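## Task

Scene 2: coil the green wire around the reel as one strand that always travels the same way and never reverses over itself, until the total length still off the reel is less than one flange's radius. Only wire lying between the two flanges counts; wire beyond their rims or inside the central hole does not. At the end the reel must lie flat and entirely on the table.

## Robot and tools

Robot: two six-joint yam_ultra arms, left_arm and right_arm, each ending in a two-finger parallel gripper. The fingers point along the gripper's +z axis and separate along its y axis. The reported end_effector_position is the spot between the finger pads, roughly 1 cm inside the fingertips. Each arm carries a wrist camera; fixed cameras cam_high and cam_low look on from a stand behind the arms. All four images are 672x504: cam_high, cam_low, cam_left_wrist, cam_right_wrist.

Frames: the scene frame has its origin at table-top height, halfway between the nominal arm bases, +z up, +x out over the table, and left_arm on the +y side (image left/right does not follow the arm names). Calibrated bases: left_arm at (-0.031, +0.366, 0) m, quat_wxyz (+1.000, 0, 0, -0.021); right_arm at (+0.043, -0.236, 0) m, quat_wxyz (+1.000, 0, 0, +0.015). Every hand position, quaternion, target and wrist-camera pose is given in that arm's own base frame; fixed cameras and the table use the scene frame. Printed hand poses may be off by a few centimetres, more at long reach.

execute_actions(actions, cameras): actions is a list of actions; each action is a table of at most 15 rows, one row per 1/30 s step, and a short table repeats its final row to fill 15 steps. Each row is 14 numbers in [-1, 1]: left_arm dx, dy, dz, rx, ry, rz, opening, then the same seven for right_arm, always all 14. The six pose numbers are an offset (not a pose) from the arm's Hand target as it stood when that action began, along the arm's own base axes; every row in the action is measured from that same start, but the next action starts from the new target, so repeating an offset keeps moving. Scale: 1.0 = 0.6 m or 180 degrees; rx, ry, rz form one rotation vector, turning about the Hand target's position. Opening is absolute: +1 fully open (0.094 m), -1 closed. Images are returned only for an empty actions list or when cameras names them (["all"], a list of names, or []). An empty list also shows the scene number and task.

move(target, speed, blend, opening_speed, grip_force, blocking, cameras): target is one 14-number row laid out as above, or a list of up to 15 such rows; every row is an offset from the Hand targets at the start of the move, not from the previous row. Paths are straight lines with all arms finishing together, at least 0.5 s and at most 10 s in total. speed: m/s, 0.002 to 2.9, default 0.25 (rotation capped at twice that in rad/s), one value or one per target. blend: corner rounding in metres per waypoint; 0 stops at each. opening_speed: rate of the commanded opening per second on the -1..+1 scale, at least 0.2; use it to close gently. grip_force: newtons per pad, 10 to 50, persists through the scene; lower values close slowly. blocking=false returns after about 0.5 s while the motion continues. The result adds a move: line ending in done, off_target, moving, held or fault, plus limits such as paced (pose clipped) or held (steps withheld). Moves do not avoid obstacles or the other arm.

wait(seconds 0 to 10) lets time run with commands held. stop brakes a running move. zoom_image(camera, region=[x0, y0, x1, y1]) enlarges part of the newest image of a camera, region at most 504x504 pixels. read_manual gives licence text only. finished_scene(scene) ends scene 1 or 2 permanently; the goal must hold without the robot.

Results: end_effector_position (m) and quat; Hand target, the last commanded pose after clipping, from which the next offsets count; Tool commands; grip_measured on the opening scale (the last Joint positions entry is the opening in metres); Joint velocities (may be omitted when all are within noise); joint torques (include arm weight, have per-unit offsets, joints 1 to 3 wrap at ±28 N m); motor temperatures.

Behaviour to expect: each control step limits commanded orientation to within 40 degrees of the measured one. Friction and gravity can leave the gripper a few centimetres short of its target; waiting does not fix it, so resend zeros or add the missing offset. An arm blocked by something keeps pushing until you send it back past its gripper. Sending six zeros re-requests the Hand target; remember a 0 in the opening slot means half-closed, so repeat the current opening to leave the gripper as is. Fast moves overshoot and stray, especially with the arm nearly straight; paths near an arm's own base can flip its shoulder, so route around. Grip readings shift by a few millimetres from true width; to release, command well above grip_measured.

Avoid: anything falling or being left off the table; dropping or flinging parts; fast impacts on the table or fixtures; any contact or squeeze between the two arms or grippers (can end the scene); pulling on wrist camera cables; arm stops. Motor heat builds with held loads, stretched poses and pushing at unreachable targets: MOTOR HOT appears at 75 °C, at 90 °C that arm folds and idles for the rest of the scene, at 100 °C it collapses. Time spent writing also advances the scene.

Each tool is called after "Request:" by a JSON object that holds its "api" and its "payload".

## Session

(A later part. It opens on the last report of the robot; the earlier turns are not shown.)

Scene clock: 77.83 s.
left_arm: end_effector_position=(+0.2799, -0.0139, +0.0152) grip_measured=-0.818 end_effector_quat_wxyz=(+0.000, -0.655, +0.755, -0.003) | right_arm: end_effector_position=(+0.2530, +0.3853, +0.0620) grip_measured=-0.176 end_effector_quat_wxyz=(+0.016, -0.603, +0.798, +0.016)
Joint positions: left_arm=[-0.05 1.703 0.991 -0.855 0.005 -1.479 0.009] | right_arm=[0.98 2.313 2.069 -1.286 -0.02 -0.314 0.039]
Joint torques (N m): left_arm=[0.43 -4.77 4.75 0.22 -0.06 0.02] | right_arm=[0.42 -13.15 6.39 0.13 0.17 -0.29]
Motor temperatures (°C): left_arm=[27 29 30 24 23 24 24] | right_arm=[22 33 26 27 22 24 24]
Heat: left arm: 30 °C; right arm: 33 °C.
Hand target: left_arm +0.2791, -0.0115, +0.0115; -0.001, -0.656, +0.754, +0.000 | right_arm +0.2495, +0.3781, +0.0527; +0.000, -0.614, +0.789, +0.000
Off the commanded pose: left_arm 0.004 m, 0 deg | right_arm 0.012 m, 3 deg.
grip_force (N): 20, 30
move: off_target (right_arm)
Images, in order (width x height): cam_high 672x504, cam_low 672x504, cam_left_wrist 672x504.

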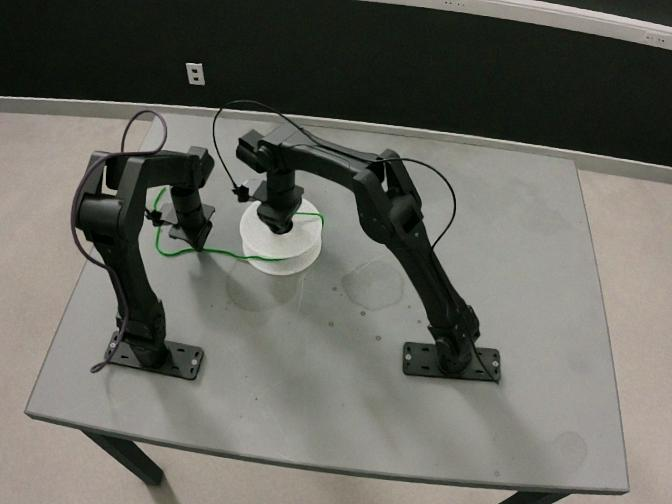

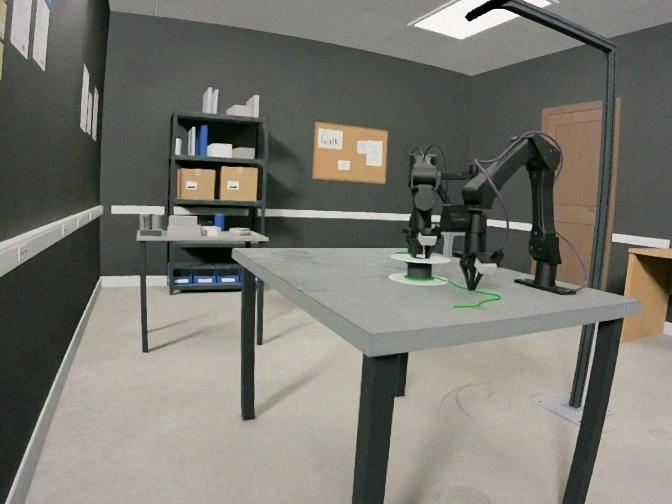

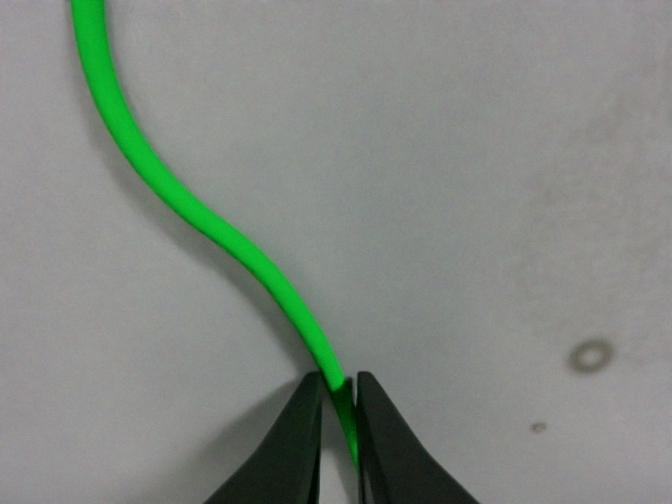

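Request:
{"api": "move", "payload": {"target": [0,0,0,0,0,0,-0.82,0,0,0,0,0,0.52,-0.1], "speed": 0.18, "cameras": ["cam_high","cam_left_wrist"]}}

Request:
{"api": "zoom_image", "payload": {"camera": "cam_high", "region": [130, 160, 360, 330]}}

Request:
{"api": "move", "payload": {"target": [0,0,0,0,0,0,-0.82,0.003,0.008,0.01,0,0,0,-1], "speed": 0.05, "opening_speed": 0.5}}

Request:
{"api": "move", "payload": {"target": [[0,0,0,0,0,0,-0.82,0,0,0.08,0,0,0,-1],[0,0,0,0,0,0,-0.82,0,0,0.08,0,0,-0.5,-1],[0,0,0,0,0,0,-0.82,0,0,0.08,0,0,-0.98,-1]], "speed": [0.1,0.35,0.35], "cameras": ["cam_right_wrist","cam_low"]}}

Request:
{"api": "zoom_image", "payload": {"camera": "cam_low", "region": [370, 230, 470, 300]}}

Scene clock: 84.90 s.
left_arm: end_effector_position=(+0.2799, -0.0155, +0.0152) grip_measured=-0.818 end_effector_quat_wxyz=(-0.003, -0.655, +0.755, -0.007) | right_arm: end_effector_position=(+0.2446, +0.3776, +0.0627) grip_measured=-0.166 end_effector_quat_wxyz=(-0.006, +0.994, -0.108, -0.013)
Joint positions: left_arm=[-0.05 1.703 0.991 -0.855 0.015 -1.479 0.009] | right_arm=[0.982 2.311 2.069 -1.33 -0.029 -1.944 0.039]
Joint torques (N m): left_arm=[0.44 -4.77 4.75 0.22 -0.16 0.03] | right_arm=[0.18 -13.09 6.26 0.52 0.26 -0.32]
Heat: left arm: 30 °C; right arm: 34 °C.
Hand target: left_arm +0.2791, -0.0115, +0.0115; -0.001, -0.656, +0.754, +0.001 | right_arm +0.2495, +0.3782, +0.0528; +0.000, +0.996, -0.092, +0.000
Off the commanded pose: left_arm 0.005 m, 1 deg | right_arm 0.011 m, 2 deg.
grip_force (N): 20, 30
move: off_target (right_arm)
Images, in order (width x height): cam_high 672x504, cam_left_wrist 672x504.

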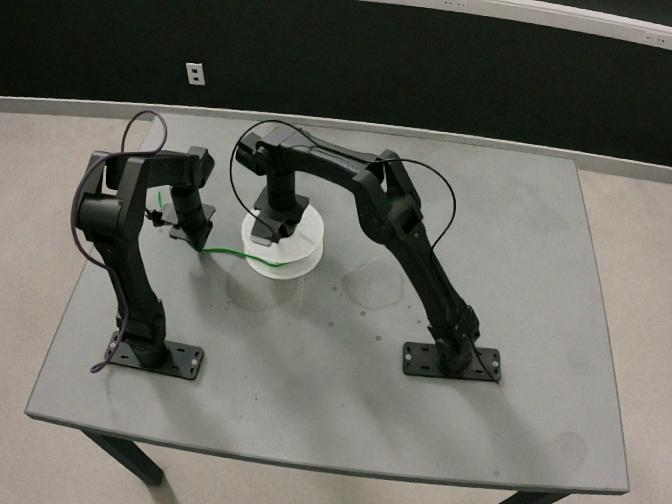

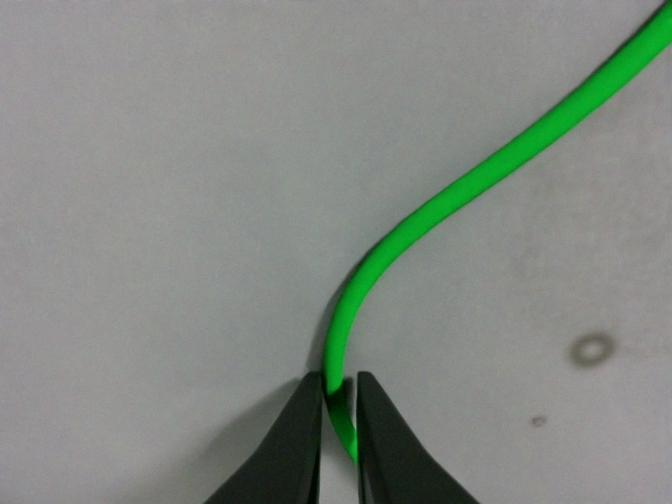

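Scaled by 2.191 from the camera's 672x504 image, which has a finer 960x720 frame.

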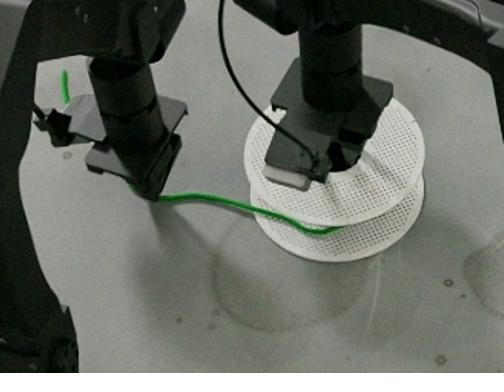

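Scene clock: 87.27 s.
left_arm: end_effector_position=(+0.2799, -0.0155, +0.0152) grip_measured=-0.818 end_effector_quat_wxyz=(-0.003, -0.655, +0.755, -0.007) | right_arm: end_effector_position=(+0.2503, +0.3791, +0.0633) grip_measured=-0.974 end_effector_quat_wxyz=(-0.005, +0.995, -0.099, -0.002)
Joint positions: left_arm=[-0.05 1.703 0.991 -0.855 0.015 -1.479 0.009] | right_arm=[0.982 2.324 2.095 -1.335 -0.007 -1.961 0.001]
Joint torques (N m): left_arm=[0.42 -4.75 4.75 0.22 -0.16 0.03] | right_arm=[0.49 -12.34 9.58 0.18 0.04 -0.09]
Heat: left arm: 30 °C; right arm: 34 °C.
Hand target: left_arm +0.2791, -0.0115, +0.0115; -0.001, -0.656, +0.754, +0.001 | right_arm +0.2513, +0.3830, +0.0588; -0.001, +0.996, -0.092, +0.000
Off the commanded pose: left_arm 0.006 m, 1 deg | right_arm 0.006 m, 1 deg.
grip_force (N): 20, 30
move: done

Scene clock: 94.37 s.
left_arm: end_effector_position=(+0.2799, -0.0155, +0.0152) grip_measured=-0.818 end_effector_quat_wxyz=(-0.003, -0.655, +0.755, -0.007) | right_arm: end_effector_position=(+0.2521, +0.3816, +0.1114) grip_measured=-0.974 end_effector_quat_wxyz=(+0.001, +0.059, +0.998, +0.008)
Joint positions: left_arm=[-0.05 1.703 0.991 -0.855 0.015 -1.479 0.009] | right_arm=[0.982 2.364 2.356 -1.547 -0.007 1.101 0.001]
Joint torques (N m): left_arm=[0.43 -4.75 4.77 0.22 -0.17 0.03] | right_arm=[0.43 -12.37 9.33 0.09 0.02 0.09]
Heat: left arm: 30 °C; right arm: 35 °C.
Hand target: left_arm +0.2791, -0.0115, +0.0115; -0.001, -0.656, +0.754, +0.001 | right_arm +0.2513, +0.3830, +0.1069; +0.000, +0.061, +0.998, -0.001
Off the commanded pose: left_arm 0.006 m, 1 deg | right_arm 0.005 m, 1 deg.
grip_force (N): 20, 30
move: done
Images, in order (width x height): cam_low 672x504, cam_right_wrist 672x504.

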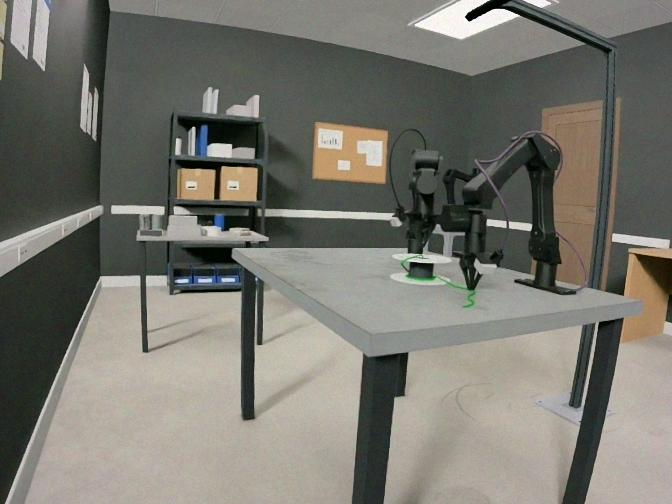

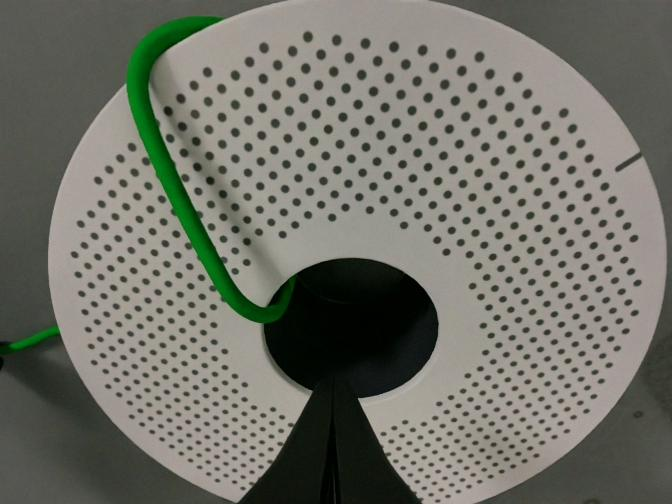

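Scaled by 5.040 from the camera's 672x504 image, which has a finer 960x720 frame.

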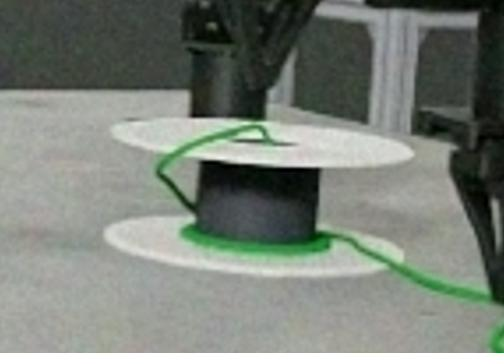

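Request:
{"api": "move", "payload": {"target": [[0,0,0,0,0,0,-0.82,-0.011,-0.007,-0.05,0,0,0,-1],[0,0,0,0,0,0,-0.82,-0.011,-0.007,-0.09,0,0,0,-1],[0,0,0,0,0,0,-0.82,-0.011,-0.007,-0.09,0,0,0,-0.1]], "speed": 0.08, "opening_speed": 0.4, "blend": [0.01,0,0], "cameras": ["cam_right_wrist"]}}

Request:
{"api": "move", "payload": {"target": [0,0,0,0,0,0,-0.82,0,0,0,0,0,0.45,-0.1], "speed": 0.18, "cameras": ["cam_high","cam_left_wrist"]}}

Request:
{"api": "zoom_image", "payload": {"camera": "cam_high", "region": [130, 160, 360, 330]}}

Scene clock: 99.80 s.
left_arm: end_effector_position=(+0.2799, -0.0155, +0.0152) grip_measured=-0.818 end_effector_quat_wxyz=(-0.003, -0.655, +0.755, -0.007) | right_arm: end_effector_position=(+0.2458, +0.3778, +0.0586) grip_measured=-0.246 end_effector_quat_wxyz=(-0.003, +0.065, +0.998, +0.002)
Joint positions: left_arm=[-0.05 1.703 0.991 -0.855 0.015 -1.479 0.009] | right_arm=[0.989 2.312 2.056 -1.313 -0.007 1.119 0.035]
Joint torques (N m): left_arm=[0.46 -4.74 4.75 0.22 -0.17 0.03] | right_arm=[0.5 -13.7 6.08 0.39 0.04 -0.04]
Heat: left arm: 30 °C; right arm: 36 °C.
Hand target: left_arm +0.2791, -0.0115, +0.0115; -0.001, -0.656, +0.754, +0.001 | right_arm +0.2446, +0.3788, +0.0528; +0.000, +0.061, +0.998, -0.001
Off the commanded pose: left_arm 0.006 m, 1 deg | right_arm 0.006 m, 1 deg.
grip_force (N): 20, 30
move: done; target 3's new opening was sent with right_arm's hand 0.013 m and 2 deg from that target
Images, in order (width x height): cam_right_wrist 672x504.

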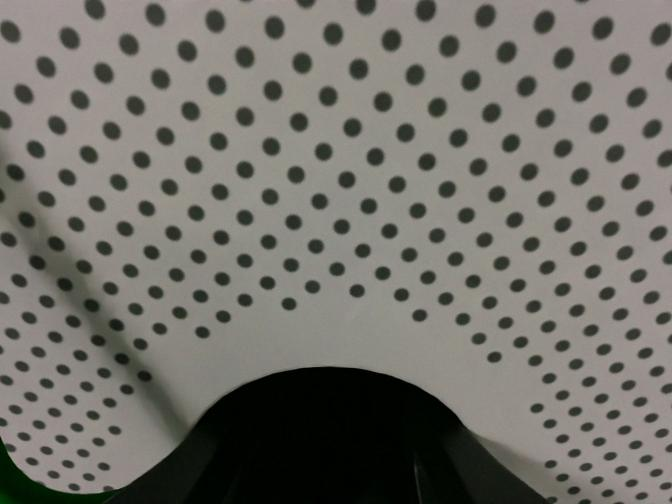

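Scene clock: 104.47 s.
left_arm: end_effector_position=(+0.2808, -0.0156, +0.0152) grip_measured=-0.818 end_effector_quat_wxyz=(-0.002, -0.655, +0.755, -0.008) | right_arm: end_effector_position=(+0.2489, +0.3763, +0.0587) grip_measured=-0.239 end_effector_quat_wxyz=(+0.004, -0.589, +0.808, -0.005)
Joint positions: left_arm=[-0.05 1.703 0.991 -0.851 0.015 -1.479 0.009] | right_arm=[0.989 2.312 2.056 -1.311 0.012 -0.271 0.036]
Joint torques (N m): left_arm=[0.43 -4.77 4.77 0.19 -0.17 0.03] | right_arm=[0.46 -13.83 5.96 0.4 -0.14 -0.29]
Heat: left arm: 30 °C; right arm: 37 °C.
Hand target: left_arm +0.2791, -0.0115, +0.0115; -0.001, -0.656, +0.754, +0.001 | right_arm +0.2447, +0.3787, +0.0527; +0.000, -0.602, +0.799, -0.001
Off the commanded pose: left_arm 0.006 m, 1 deg | right_arm 0.008 m, 2 deg.
grip_force (N): 20, 30
move: done
Images, in order (width x height): cam_high 672x504, cam_left_wrist 672x504.

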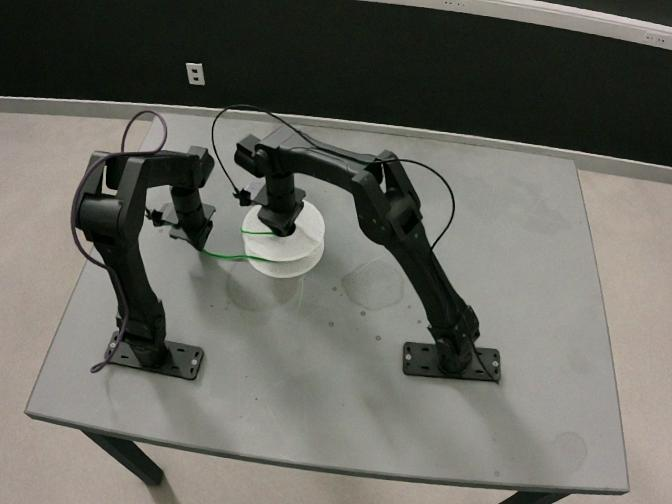

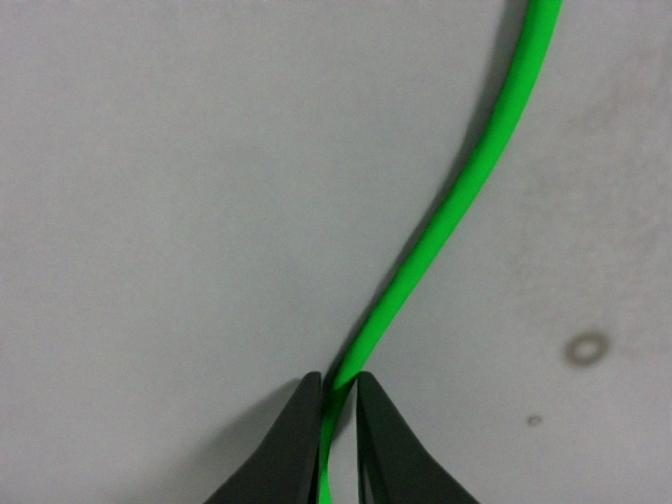

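Scaled by 2.191 from the camera's 672x504 image, which has a finer 960x720 frame.

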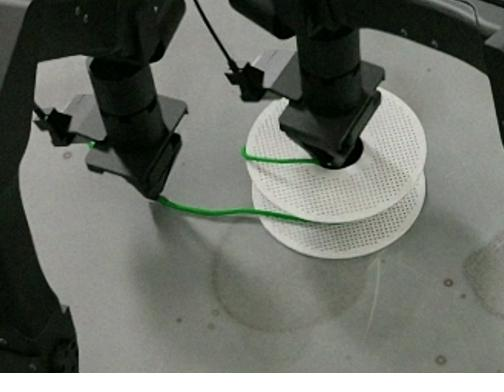

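Request:
{"api": "move", "payload": {"target": [0,0,0,0,0,0,-0.82,0,0,0,0,0,0.53,-0.1], "speed": 0.18, "cameras": ["cam_high","cam_left_wrist","cam_low"]}}

Request:
{"api": "zoom_image", "payload": {"camera": "cam_high", "region": [130, 160, 360, 330]}}

Request:
{"api": "zoom_image", "payload": {"camera": "cam_low", "region": [370, 230, 470, 300]}}

Scene clock: 111.07 s.
left_arm: end_effector_position=(+0.2808, -0.0156, +0.0152) grip_measured=-0.818 end_effector_quat_wxyz=(-0.002, -0.655, +0.755, -0.008) | right_arm: end_effector_position=(+0.2536, +0.3870, +0.0600) grip_measured=-0.216 end_effector_quat_wxyz=(-0.022, +0.994, -0.106, +0.014)
Joint positions: left_arm=[-0.05 1.703 0.991 -0.851 0.015 -1.479 0.009] | right_arm=[0.99 2.31 2.056 -1.266 0.004 -1.94 0.037]
Joint torques (N m): left_arm=[0.42 -4.77 4.77 0.19 -0.17 0.03] | right_arm=[0.35 -13.89 5.78 0.07 -0.07 -0.26]
Heat: left arm: 30 °C; right arm: 37 °C.
Hand target: left_arm +0.2791, -0.0115, +0.0115; -0.001, -0.656, +0.754, +0.001 | right_arm +0.2446, +0.3787, +0.0527; -0.001, +0.996, -0.092, +0.000
Off the commanded pose: left_arm 0.006 m, 1 deg | right_arm 0.014 m, 3 deg.
grip_force (N): 20, 30
move: off_target (right_arm)
Images, in order (width x height): cam_high 672x504, cam_low 672x504, cam_left_wrist 672x504.

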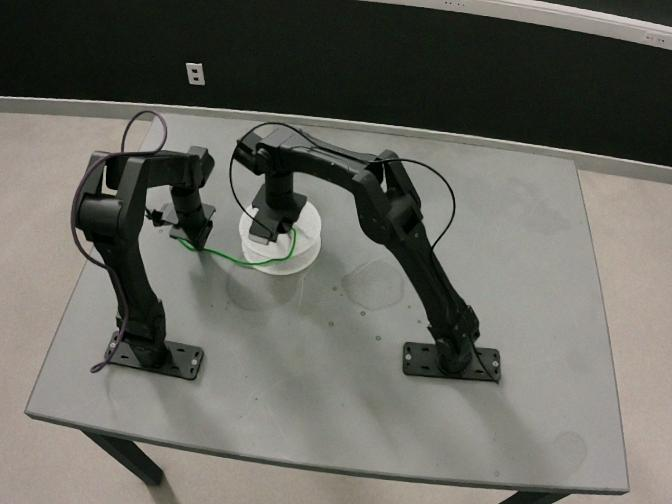

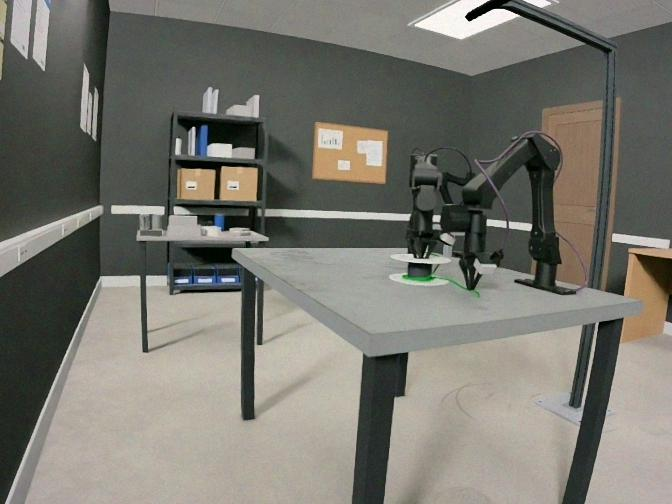

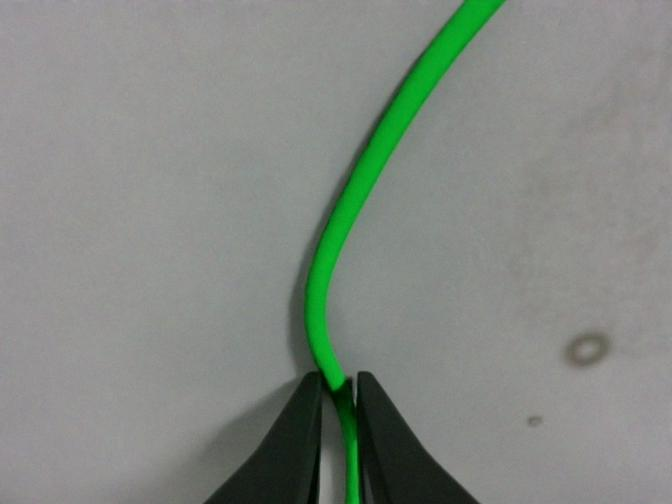

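Scaled by 2.191 from the camera's 672x504 image, which has a finer 960x720 frame.

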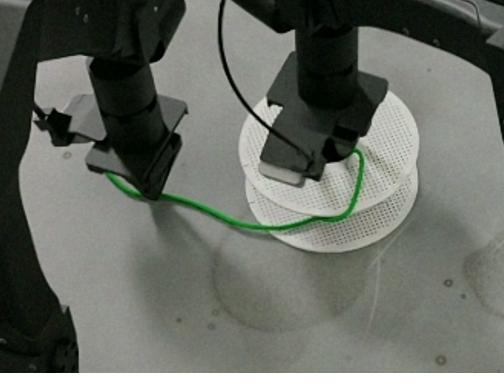

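Scaled by 5.040 from the camera's 672x504 image, which has a finer 960x720 frame.

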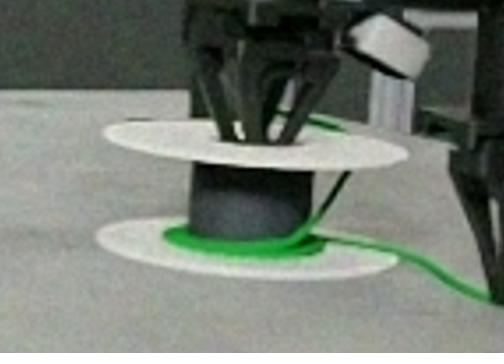

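Request:
{"api": "move", "payload": {"target": [0,0,0,0,0,0,-0.82,0.01,0.008,0.01,0,0,0,-1], "speed": 0.05, "opening_speed": 0.5}}

Request:
{"api": "move", "payload": {"target": [[0,0,0,0,0,0,-0.82,0,0,0.08,0,0,0,-1],[0,0,0,0,0,0,-0.82,0,0,0.08,0,0,-0.5,-1],[0,0,0,0,0,0,-0.82,0,0,0.08,0,0,-0.98,-1]], "speed": [0.1,0.35,0.35], "cameras": ["cam_right_wrist"]}}

Scene clock: 115.17 s.
left_arm: end_effector_position=(+0.2808, -0.0156, +0.0152) grip_measured=-0.818 end_effector_quat_wxyz=(-0.002, -0.655, +0.755, -0.008) | right_arm: end_effector_position=(+0.2513, +0.3835, +0.0632) grip_measured=-0.974 end_effector_quat_wxyz=(-0.009, +0.995, -0.096, +0.007)
Joint positions: left_arm=[-0.05 1.703 0.991 -0.851 0.015 -1.479 0.009] | right_arm=[0.99 2.324 2.094 -1.318 0.004 -1.959 0.001]
Joint torques (N m): left_arm=[0.43 -4.77 4.78 0.19 -0.16 0.03] | right_arm=[-0.13 -12.31 9.54 0.04 -0.07 -0.09]
Heat: left arm: 30 °C; right arm: 37 °C.
Hand target: left_arm +0.2791, -0.0115, +0.0115; -0.001, -0.656, +0.754, +0.001 | right_arm +0.2506, +0.3836, +0.0588; -0.001, +0.996, -0.092, +0.000
Off the commanded pose: left_arm 0.006 m, 1 deg | right_arm 0.005 m, 1 deg.
grip_force (N): 20, 30
move: done

Scene clock: 122.23 s.
left_arm: end_effector_position=(+0.2808, -0.0156, +0.0152) grip_measured=-0.818 end_effector_quat_wxyz=(-0.002, -0.655, +0.755, -0.008) | right_arm: end_effector_position=(+0.2509, +0.3828, +0.1114) grip_measured=-0.974 end_effector_quat_wxyz=(+0.006, +0.056, +0.998, +0.006)
Joint positions: left_arm=[-0.05 1.703 0.991 -0.851 0.015 -1.479 0.009] | right_arm=[0.99 2.366 2.359 -1.548 0.004 1.103 0.001]
Joint torques (N m): left_arm=[0.43 -4.78 4.77 0.19 -0.17 0.02] | right_arm=[-0.09 -12.34 9.37 0.09 -0.07 0.09]
Heat: left arm: 30 °C; right arm: 37 °C.
Hand target: left_arm +0.2791, -0.0115, +0.0115; -0.001, -0.656, +0.754, +0.001 | right_arm +0.2506, +0.3836, +0.1068; +0.000, +0.061, +0.998, -0.001
Off the commanded pose: left_arm 0.006 m, 1 deg | right_arm 0.005 m, 1 deg.
grip_force (N): 20, 30
move: done
Images, in order (width x height): cam_right_wrist 672x504.

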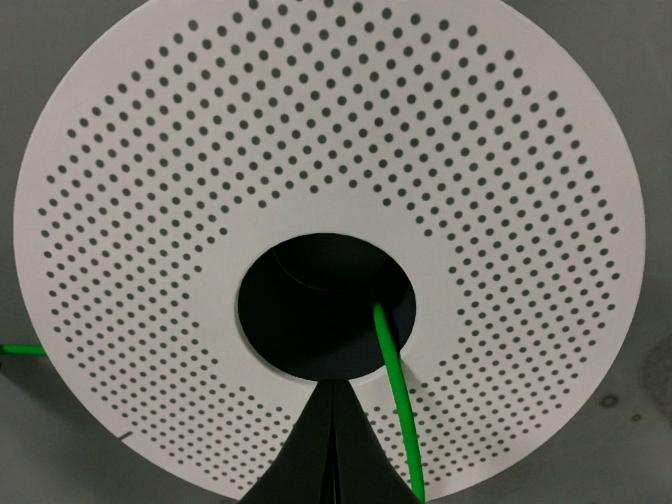

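Request:
{"api": "move", "payload": {"target": [[0,0,0,0,0,0,-0.82,0.001,0.003,-0.05,0,0,0,-1],[0,0,0,0,0,0,-0.82,0.001,0.003,-0.092,0,0,0,-1],[0,0,0,0,0,0,-0.82,0.001,0.003,-0.092,0,0,0,-0.1]], "speed": 0.08, "opening_speed": 0.4, "blend": [0.01,0,0], "cameras": ["cam_right_wrist"]}}

Request:
{"api": "move", "payload": {"target": [0,0,0,0,0,0,-0.82,0,0,0,0,0,0.35,-0.1], "speed": 0.18, "cameras": ["cam_high","cam_left_wrist"]}}

Request:
{"api": "zoom_image", "payload": {"camera": "cam_high", "region": [130, 160, 360, 330]}}

Scene clock: 127.37 s.
left_arm: end_effector_position=(+0.2808, -0.0156, +0.0152) grip_measured=-0.818 end_effector_quat_wxyz=(-0.002, -0.655, +0.755, -0.008) | right_arm: end_effector_position=(+0.2541, +0.3888, +0.0597) grip_measured=-0.233 end_effector_quat_wxyz=(+0.007, +0.064, +0.998, +0.010)
Joint positions: left_arm=[-0.05 1.703 0.991 -0.851 0.015 -1.479 0.009] | right_arm=[0.99 2.355 2.133 -1.325 0.001 1.117 0.036]
Joint torques (N m): left_arm=[0.42 -4.77 4.78 0.19 -0.17 0.03] | right_arm=[0.06 -13.74 6.22 0.25 -0.04 -0.07]
Heat: left arm: 30 °C; right arm: 37 °C.
Hand target: left_arm +0.2791, -0.0115, +0.0115; -0.001, -0.656, +0.754, +0.001 | right_arm +0.2512, +0.3853, +0.0516; -0.001, +0.061, +0.998, -0.001
Off the commanded pose: left_arm 0.006 m, 1 deg | right_arm 0.009 m, 1 deg.
grip_force (N): 20, 30
move: done
Images, in order (width x height): cam_right_wrist 672x504.

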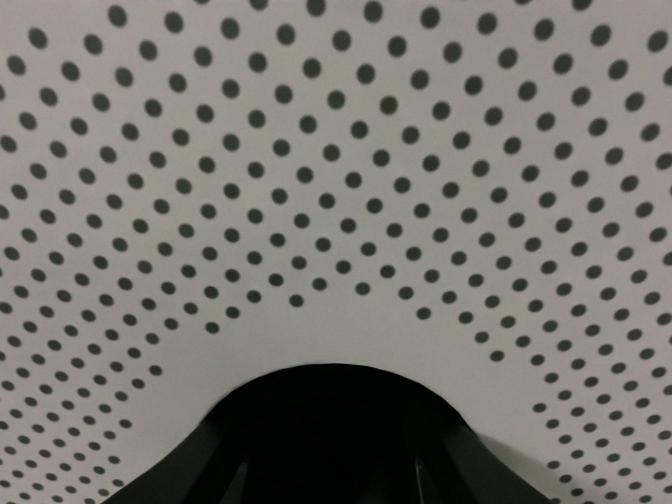

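Scene clock: 131.13 s.
left_arm: end_effector_position=(+0.2808, -0.0156, +0.0152) grip_measured=-0.818 end_effector_quat_wxyz=(-0.002, -0.655, +0.755, -0.008) | right_arm: end_effector_position=(+0.2517, +0.3950, +0.0602) grip_measured=-0.223 end_effector_quat_wxyz=(+0.010, -0.459, +0.888, +0.022)
Joint positions: left_arm=[-0.05 1.703 0.991 -0.851 0.015 -1.479 0.009] | right_arm=[0.99 2.354 2.133 -1.31 -0.029 0.037 0.036]
Joint torques (N m): left_arm=[0.43 -4.75 4.78 0.19 -0.17 0.03] | right_arm=[0.02 -13.76 6.15 0.13 0.27 -0.29]
Heat: left arm: 30 °C; right arm: 37 °C.
Hand target: left_arm +0.2791, -0.0115, +0.0115; -0.001, -0.656, +0.754, +0.001 | right_arm +0.2512, +0.3854, +0.0516; +0.000, -0.470, +0.883, -0.001
Off the commanded pose: left_arm 0.006 m, 1 deg | right_arm 0.013 m, 3 deg.
grip_force (N): 20, 30
move: off_target (right_arm)
Images, in order (width x height): cam_high 672x504, cam_left_wrist 672x504.

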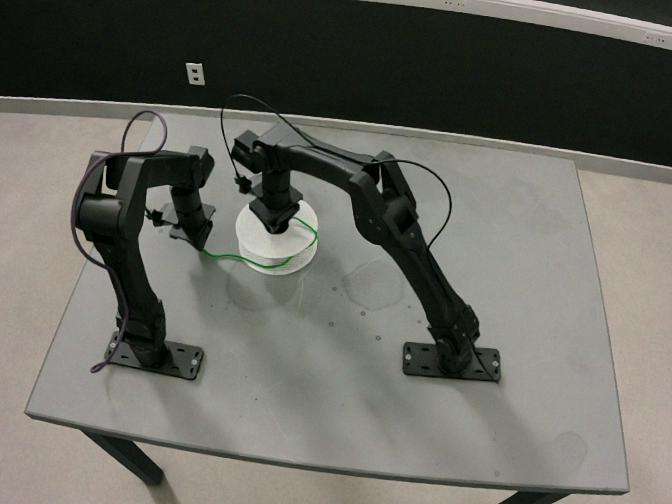

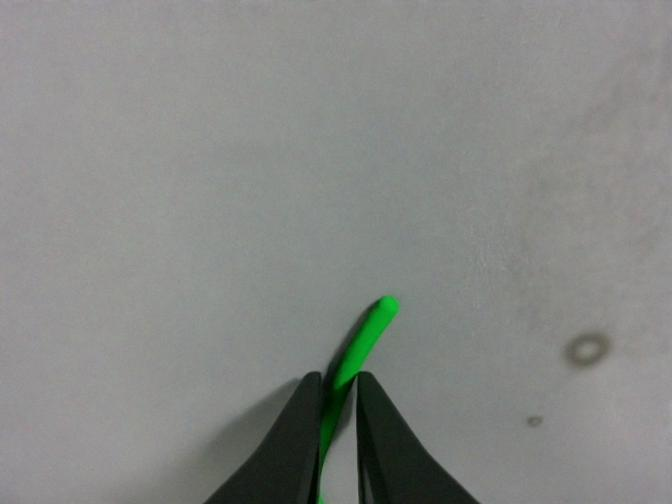

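Scaled by 2.191 from the camera's 672x504 image, which has a finer 960x720 frame.

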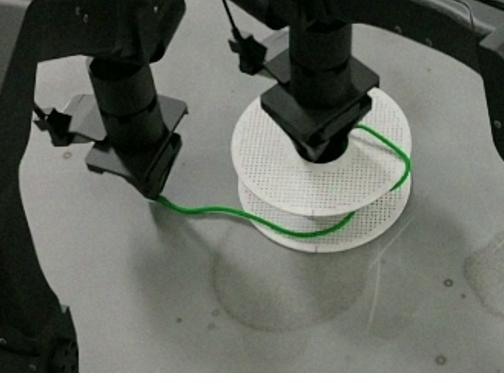

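Request:
{"api": "move", "payload": {"target": [0,0,0,0,0,0,-0.96,0,0,0,0,0,0,-0.1], "speed": 0.05, "opening_speed": 0.4, "cameras": ["cam_left_wrist"]}}

Request:
{"api": "move", "payload": {"target": [0,0,0.0,0,0,0,-0.96,0.004,0.012,0.01,0,0,0,-1], "speed": 0.05, "opening_speed": 0.5}}

Request:
{"api": "move", "payload": {"target": [[0,0,0,0,0,0,-0.96,0,0,0.08,0,0,0,-1],[0,0,0,0,0,0,-0.96,0,0,0.08,0,0,-0.62,-1]], "speed": [0.1,0.35], "cameras": ["cam_right_wrist","cam_high","cam_low"]}}

Request:
{"api": "zoom_image", "payload": {"camera": "cam_low", "region": [370, 230, 470, 300]}}

Scene clock: 135.43 s.
left_arm: end_effector_position=(+0.2808, -0.0156, +0.0152) grip_measured=-0.951 end_effector_quat_wxyz=(-0.002, -0.655, +0.755, -0.008) | right_arm: end_effector_position=(+0.2517, +0.3950, +0.0602) grip_measured=-0.223 end_effector_quat_wxyz=(+0.010, -0.459, +0.888, +0.022)
Joint positions: left_arm=[-0.05 1.703 0.991 -0.851 0.015 -1.479 0.002] | right_arm=[0.99 2.354 2.133 -1.31 -0.029 0.037 0.036]
Joint torques (N m): left_arm=[0.43 -4.77 4.78 0.17 -0.17 0.03] | right_arm=[0.01 -13.71 6.22 0.11 0.24 -0.29]
Heat: left arm: 30 °C; right arm: 36 °C.
Hand target: left_arm +0.2791, -0.0115, +0.0115; -0.001, -0.656, +0.754, +0.001 | right_arm +0.2512, +0.3854, +0.0516; +0.000, -0.470, +0.883, -0.001
Off the commanded pose: left_arm 0.006 m, 1 deg | right_arm 0.013 m, 3 deg.
grip_force (N): 20, 30
move: off_target (right_arm)
Images, in order (width x height): cam_left_wrist 672x504.

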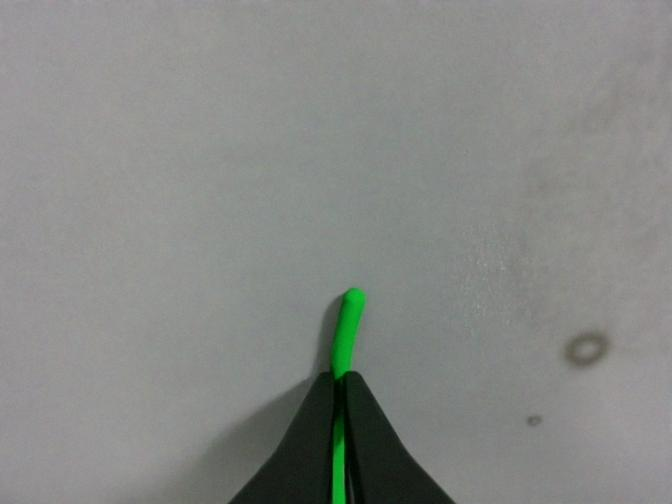

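Scene clock: 137.77 s.
left_arm: end_effector_position=(+0.2808, -0.0156, +0.0152) grip_measured=-0.952 end_effector_quat_wxyz=(-0.002, -0.655, +0.755, -0.008) | right_arm: end_effector_position=(+0.2527, +0.3911, +0.0618) grip_measured=-0.974 end_effector_quat_wxyz=(+0.002, -0.464, +0.886, +0.008)
Joint positions: left_arm=[-0.05 1.703 0.991 -0.851 0.015 -1.479 0.002] | right_arm=[0.99 2.38 2.185 -1.365 -0.012 0.026 0.001]
Joint torques (N m): left_arm=[0.42 -4.75 4.78 0.19 -0.17 0.03] | right_arm=[0.46 -12.82 9.66 0.11 0.12 -0.1]
Heat: left arm: 30 °C; right arm: 37 °C.
Hand target: left_arm +0.2791, -0.0115, +0.0115; -0.001, -0.656, +0.754, +0.001 | right_arm +0.2536, +0.3926, +0.0576; +0.000, -0.470, +0.883, -0.001
Off the commanded pose: left_arm 0.006 m, 1 deg | right_arm 0.005 m, 1 deg.
grip_force (N): 20, 30
move: done

Scene clock: 142.53 s.
left_arm: end_effector_position=(+0.2808, -0.0156, +0.0152) grip_measured=-0.952 end_effector_quat_wxyz=(-0.002, -0.655, +0.755, -0.008) | right_arm: end_effector_position=(+0.2536, +0.3923, +0.1106) grip_measured=-0.974 end_effector_quat_wxyz=(-0.005, +0.464, +0.886, +0.014)
Joint positions: left_arm=[-0.05 1.703 0.991 -0.851 0.015 -1.479 0.002] | right_arm=[0.99 2.414 2.441 -1.57 -0.012 1.955 0.001]
Joint torques (N m): left_arm=[0.42 -4.77 4.77 0.19 -0.16 0.03] | right_arm=[0.35 -12.9 8.9 0.13 0.06 0.09]
Heat: left arm: 30 °C; right arm: 37 °C.
Hand target: left_arm +0.2791, -0.0115, +0.0115; -0.001, -0.656, +0.754, +0.001 | right_arm +0.2536, +0.3926, +0.1056; -0.001, +0.466, +0.885, -0.001
Off the commanded pose: left_arm 0.006 m, 1 deg | right_arm 0.005 m, 2 deg.
joint sent to its limit (right arm) — joint 4 (wrist pitch), lower limit. The joint targets still meet the commanded pose.
grip_force (N): 20, 30
move: done
Images, in order (width x height): cam_high 672x504, cam_low 672x504, cam_right_wrist 672x504.

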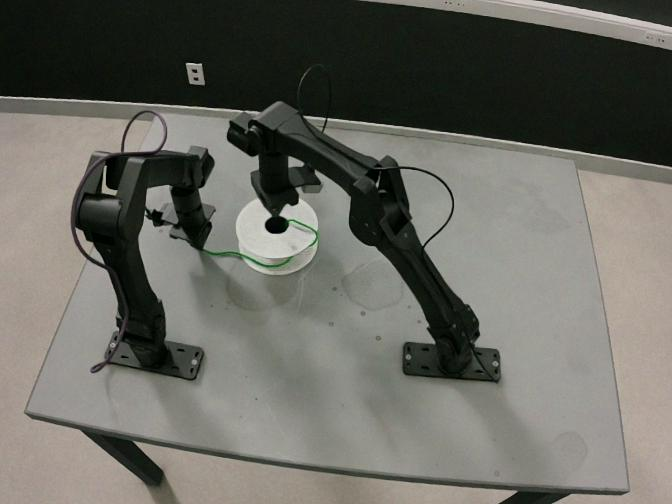

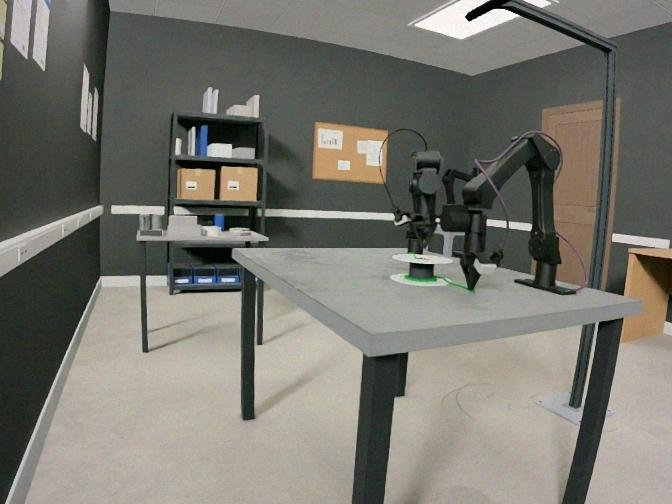

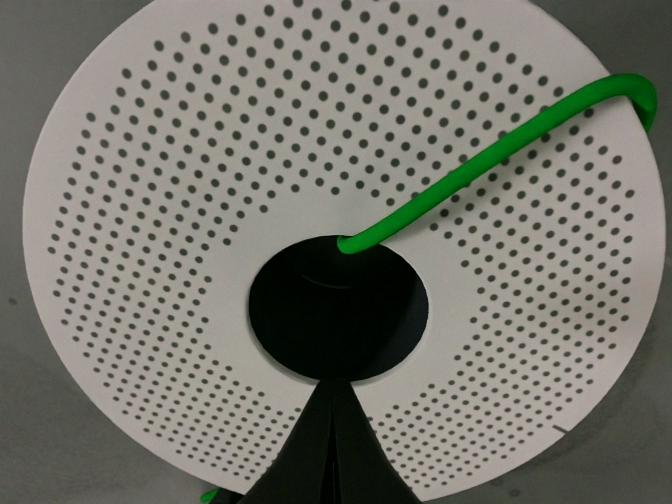

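Scaled by 5.040 from the camera's 672x504 image, which has a finer 960x720 frame.

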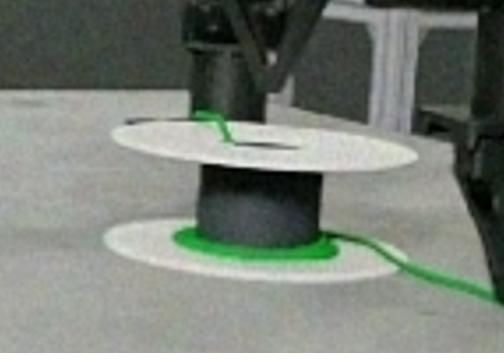

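Request:
{"api": "move", "payload": {"target": [[0,0,0,0,0,0,-0.96,-0.002,-0.001,-0.05,0,0,0,-1],[0,0,0,0,0,0,-0.96,-0.002,-0.001,-0.09,0,0,0,-1],[0,0,0,0,0,0,-0.96,-0.002,-0.001,-0.09,0,0,0,-0.1]], "speed": 0.08, "opening_speed": 0.4, "blend": [0.01,0,0]}}

Request:
{"api": "move", "payload": {"target": [0,-0.01,0.01,0,0,0,-0.96,0,0,0,0,0,0.2,-0.1], "speed": 0.15, "cameras": ["cam_high"]}}

Request:
{"api": "zoom_image", "payload": {"camera": "cam_high", "region": [130, 160, 360, 330]}}

Scene clock: 151.03 s.
left_arm: end_effector_position=(+0.2808, -0.0156, +0.0152) grip_measured=-0.952 end_effector_quat_wxyz=(-0.002, -0.655, +0.755, -0.008) | right_arm: end_effector_position=(+0.2541, +0.3931, +0.0657) grip_measured=-0.118 end_effector_quat_wxyz=(-0.005, +0.467, +0.884, +0.013)
Joint positions: left_arm=[-0.05 1.703 0.991 -0.851 0.015 -1.479 0.002] | right_arm=[0.99 2.376 2.194 -1.365 -0.012 1.962 0.041]
Joint torques (N m): left_arm=[0.43 -4.77 4.78 0.18 -0.17 0.03] | right_arm=[0.43 -12.94 5.87 0.39 0.06 0.03]
Motor temperatures (°C): left_arm=[27 29 30 24 23 24 24] | right_arm=[22 38 26 27 22 24 24]
Heat: left arm: 30 °C; right arm: 38 °C.
Hand target: left_arm +0.2791, -0.0115, +0.0115; -0.001, -0.656, +0.754, +0.001 | right_arm +0.2524, +0.3919, +0.0517; -0.001, +0.466, +0.885, -0.001
Off the commanded pose: left_arm 0.006 m, 1 deg | right_arm 0.014 m, 2 deg.
grip_force (N): 20, 30
move: off_target (right_arm)

Scene clock: 153.73 s.
left_arm: end_effector_position=(+0.2805, -0.0178, +0.0152) grip_measured=-0.952 end_effector_quat_wxyz=(-0.003, -0.656, +0.754, -0.008) | right_arm: end_effector_position=(+0.2552, +0.3949, +0.0663) grip_measured=-0.114 end_effector_quat_wxyz=(+0.001, +0.190, +0.982, +0.018)
Joint positions: left_arm=[-0.058 1.703 0.991 -0.852 0.015 -1.49 0.002] | right_arm=[0.99 2.375 2.194 -1.356 -0.012 1.372 0.042]
Joint torques (N m): left_arm=[-0.7 -5.46 6.12 -0.06 -0.17 -0.08] | right_arm=[0.5 -12.85 6 0.31 0.09 -0.39]
Heat: left arm: 30 °C; right arm: 38 °C.
Hand target: left_arm +0.2792, -0.0175, +0.0175; -0.001, -0.656, +0.754, +0.000 | right_arm +0.2524, +0.3920, +0.0516; +0.000, +0.170, +0.985, -0.001
Off the commanded pose: left_arm 0.003 m, 1 deg | right_arm 0.015 m, 3 deg.
grip_force (N): 20, 30
move: off_target (right_arm)
Images, in order (width x height): cam_high 672x504.

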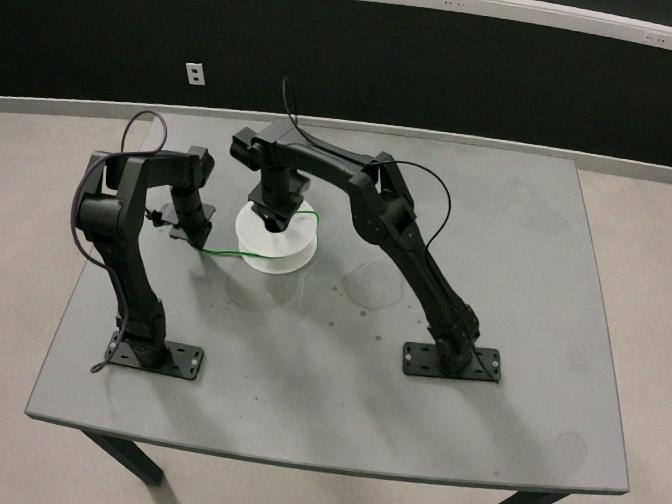

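Scaled by 2.191 from the camera's 672x504 image, which has a finer 960x720 frame.

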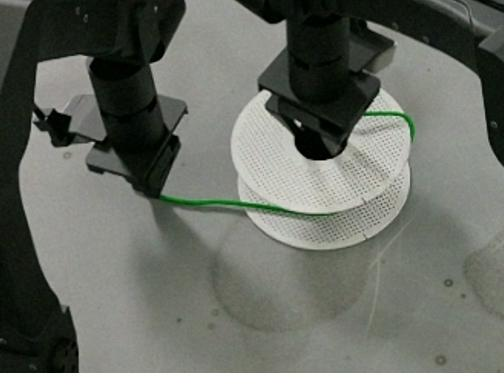

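Request:
{"api": "move", "payload": {"target": [0,-0.055,0.005,0,0,0,-0.96,0,0,0,0,0,0.2,-0.1], "speed": 0.12}}

Request:
{"api": "move", "payload": {"target": [0,-0.05,0.005,0,0,0,-0.96,0,0,0,0,0,0.18,-0.1], "speed": 0.12, "cameras": ["cam_high","cam_left_wrist"]}}

Request:
{"api": "zoom_image", "payload": {"camera": "cam_high", "region": [130, 160, 360, 330]}}

Scene clock: 157.40 s.
left_arm: end_effector_position=(+0.2752, -0.0448, +0.0159) grip_measured=-0.952 end_effector_quat_wxyz=(-0.005, -0.655, +0.756, -0.002) | right_arm: end_effector_position=(+0.2562, +0.3964, +0.0675) grip_measured=-0.111 end_effector_quat_wxyz=(+0.008, -0.077, +0.997, +0.021)
Joint positions: left_arm=[-0.158 1.703 0.994 -0.865 0.01 -1.586 0.002] | right_arm=[0.99 2.373 2.195 -1.35 -0.012 0.837 0.042]
Joint torques (N m): left_arm=[0.1 -5.34 5.3 0.11 -0.01 0] | right_arm=[-0.05 -14.65 7.28 0.31 -0.02 0.01]
Heat: left arm: 30 °C; right arm: 38 °C.
Hand target: left_arm +0.2753, -0.0440, +0.0158; -0.004, -0.655, +0.756, -0.001 (not the last commanded pose) | right_arm +0.2562, +0.3963, +0.0668; +0.008, -0.076, +0.997, +0.020 (not the last commanded pose)
Off the commanded pose: left_arm 0.008 m, 1 deg | right_arm 0.017 m, 8 deg.
grip_force (N): 20, 30
move: held (left_arm, right_arm; a check stopped the path); limits=held
pose unreachable (left arm): on one or more control steps of this call, first in action 0 (counted from 0), this arm could not follow its commanded pose, so it was not sent that pose on those steps. It may still have moved: this result reports where it is.
cause: moving toward the commanded pose would bring a part of the arm too close to another arm (this arm's wrist (the part past joint 4) and the right arm's wrist (the part past joint 4), along the way the arms are being sent, or toward where that arm still pushes).
pose unreachable (right arm): on one or more control steps of this call, first in action 0 (counted from 0), this arm could not follow its commanded pose, so it was not sent that pose on those steps. It may still have moved: this result reports where it is.
cause: moving toward the commanded pose would bring a part of the arm too close to another arm (this arm's wrist (the part past joint 4) and the left arm's wrist (the part past joint 4), along the way the arms are being sent, or toward where that arm still pushes).

Scene clock: 158.50 s.
left_arm: end_effector_position=(+0.2738, -0.0523, +0.0159) grip_measured=-0.952 end_effector_quat_wxyz=(-0.006, -0.653, +0.757, -0.003) | right_arm: end_effector_position=(+0.2562, +0.3964, +0.0675) grip_measured=-0.110 end_effector_quat_wxyz=(+0.010, -0.141, +0.990, +0.020)
Joint positions: left_arm=[-0.183 1.703 0.994 -0.865 0.013 -1.607 0.002] | right_arm=[0.99 2.373 2.195 -1.35 -0.012 0.707 0.042]
Joint torques (N m): left_arm=[0.03 -5.33 5.33 0.11 -0.04 0.01] | right_arm=[-0.08 -14.71 7.3 0.31 -0.04 0.03]
Heat: left arm: 30 °C; right arm: 38 °C.
Hand target: left_arm +0.2739, -0.0520, +0.0159; -0.006, -0.653, +0.757, -0.003 (not the last commanded pose) | right_arm +0.2562, +0.3964, +0.0675; +0.009, -0.141, +0.990, +0.020 (not the last commanded pose)
Off the commanded pose: left_arm 0.022 m, 0 deg | right_arm 0.001 m, 25 deg.
grip_force (N): 20, 30
move: held (left_arm, right_arm; a check stopped the path); limits=held
pose unreachable (left arm): on one or more control steps of this call, first in action 0 (counted from 0), this arm could not follow its commanded pose, so it was not sent that pose on those steps. It may still have moved: this result reports where it is.
cause: moving toward the commanded pose would bring a part of the arm too close to another arm (this arm's wrist (the part past joint 4) and the right arm's wrist (the part past joint 4), 9 mm apart when this arm was first held).
pose unreachable (right arm): on one or more control steps of this call, first in action 0 (counted from 0), this arm could not follow its commanded pose, so it was not sent that pose on those steps. It may still have moved: this result reports where it is.
cause: moving toward the commanded pose would bring a part of the arm too close to another arm (this arm's wrist (the part past joint 4) and the left arm's wrist (the part past joint 4), along the way the arms are being sent, or toward where that arm still pushes).
Images, in order (width x height): cam_high 672x504, cam_left_wrist 672x504.

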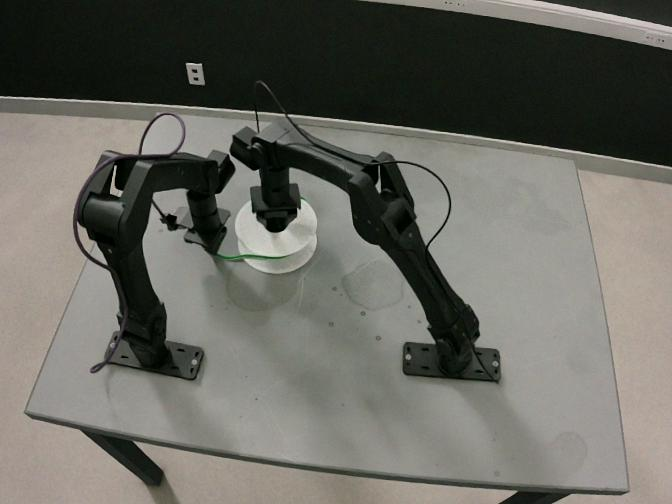

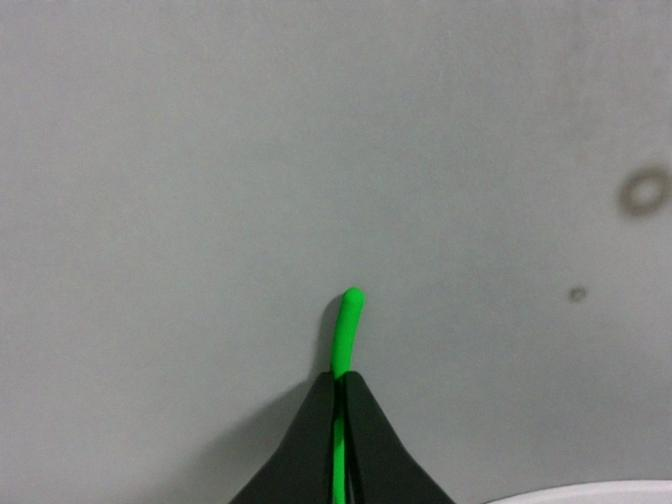

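Scaled by 2.191 from the camera's 672x504 image, which has a finer 960x720 frame.

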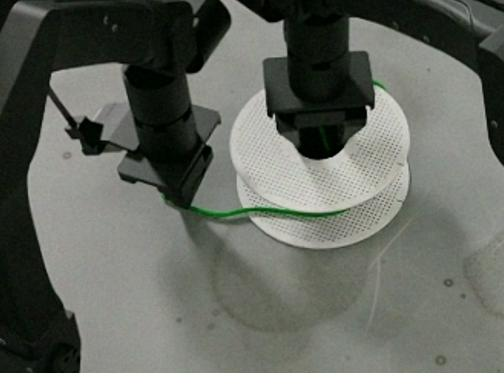

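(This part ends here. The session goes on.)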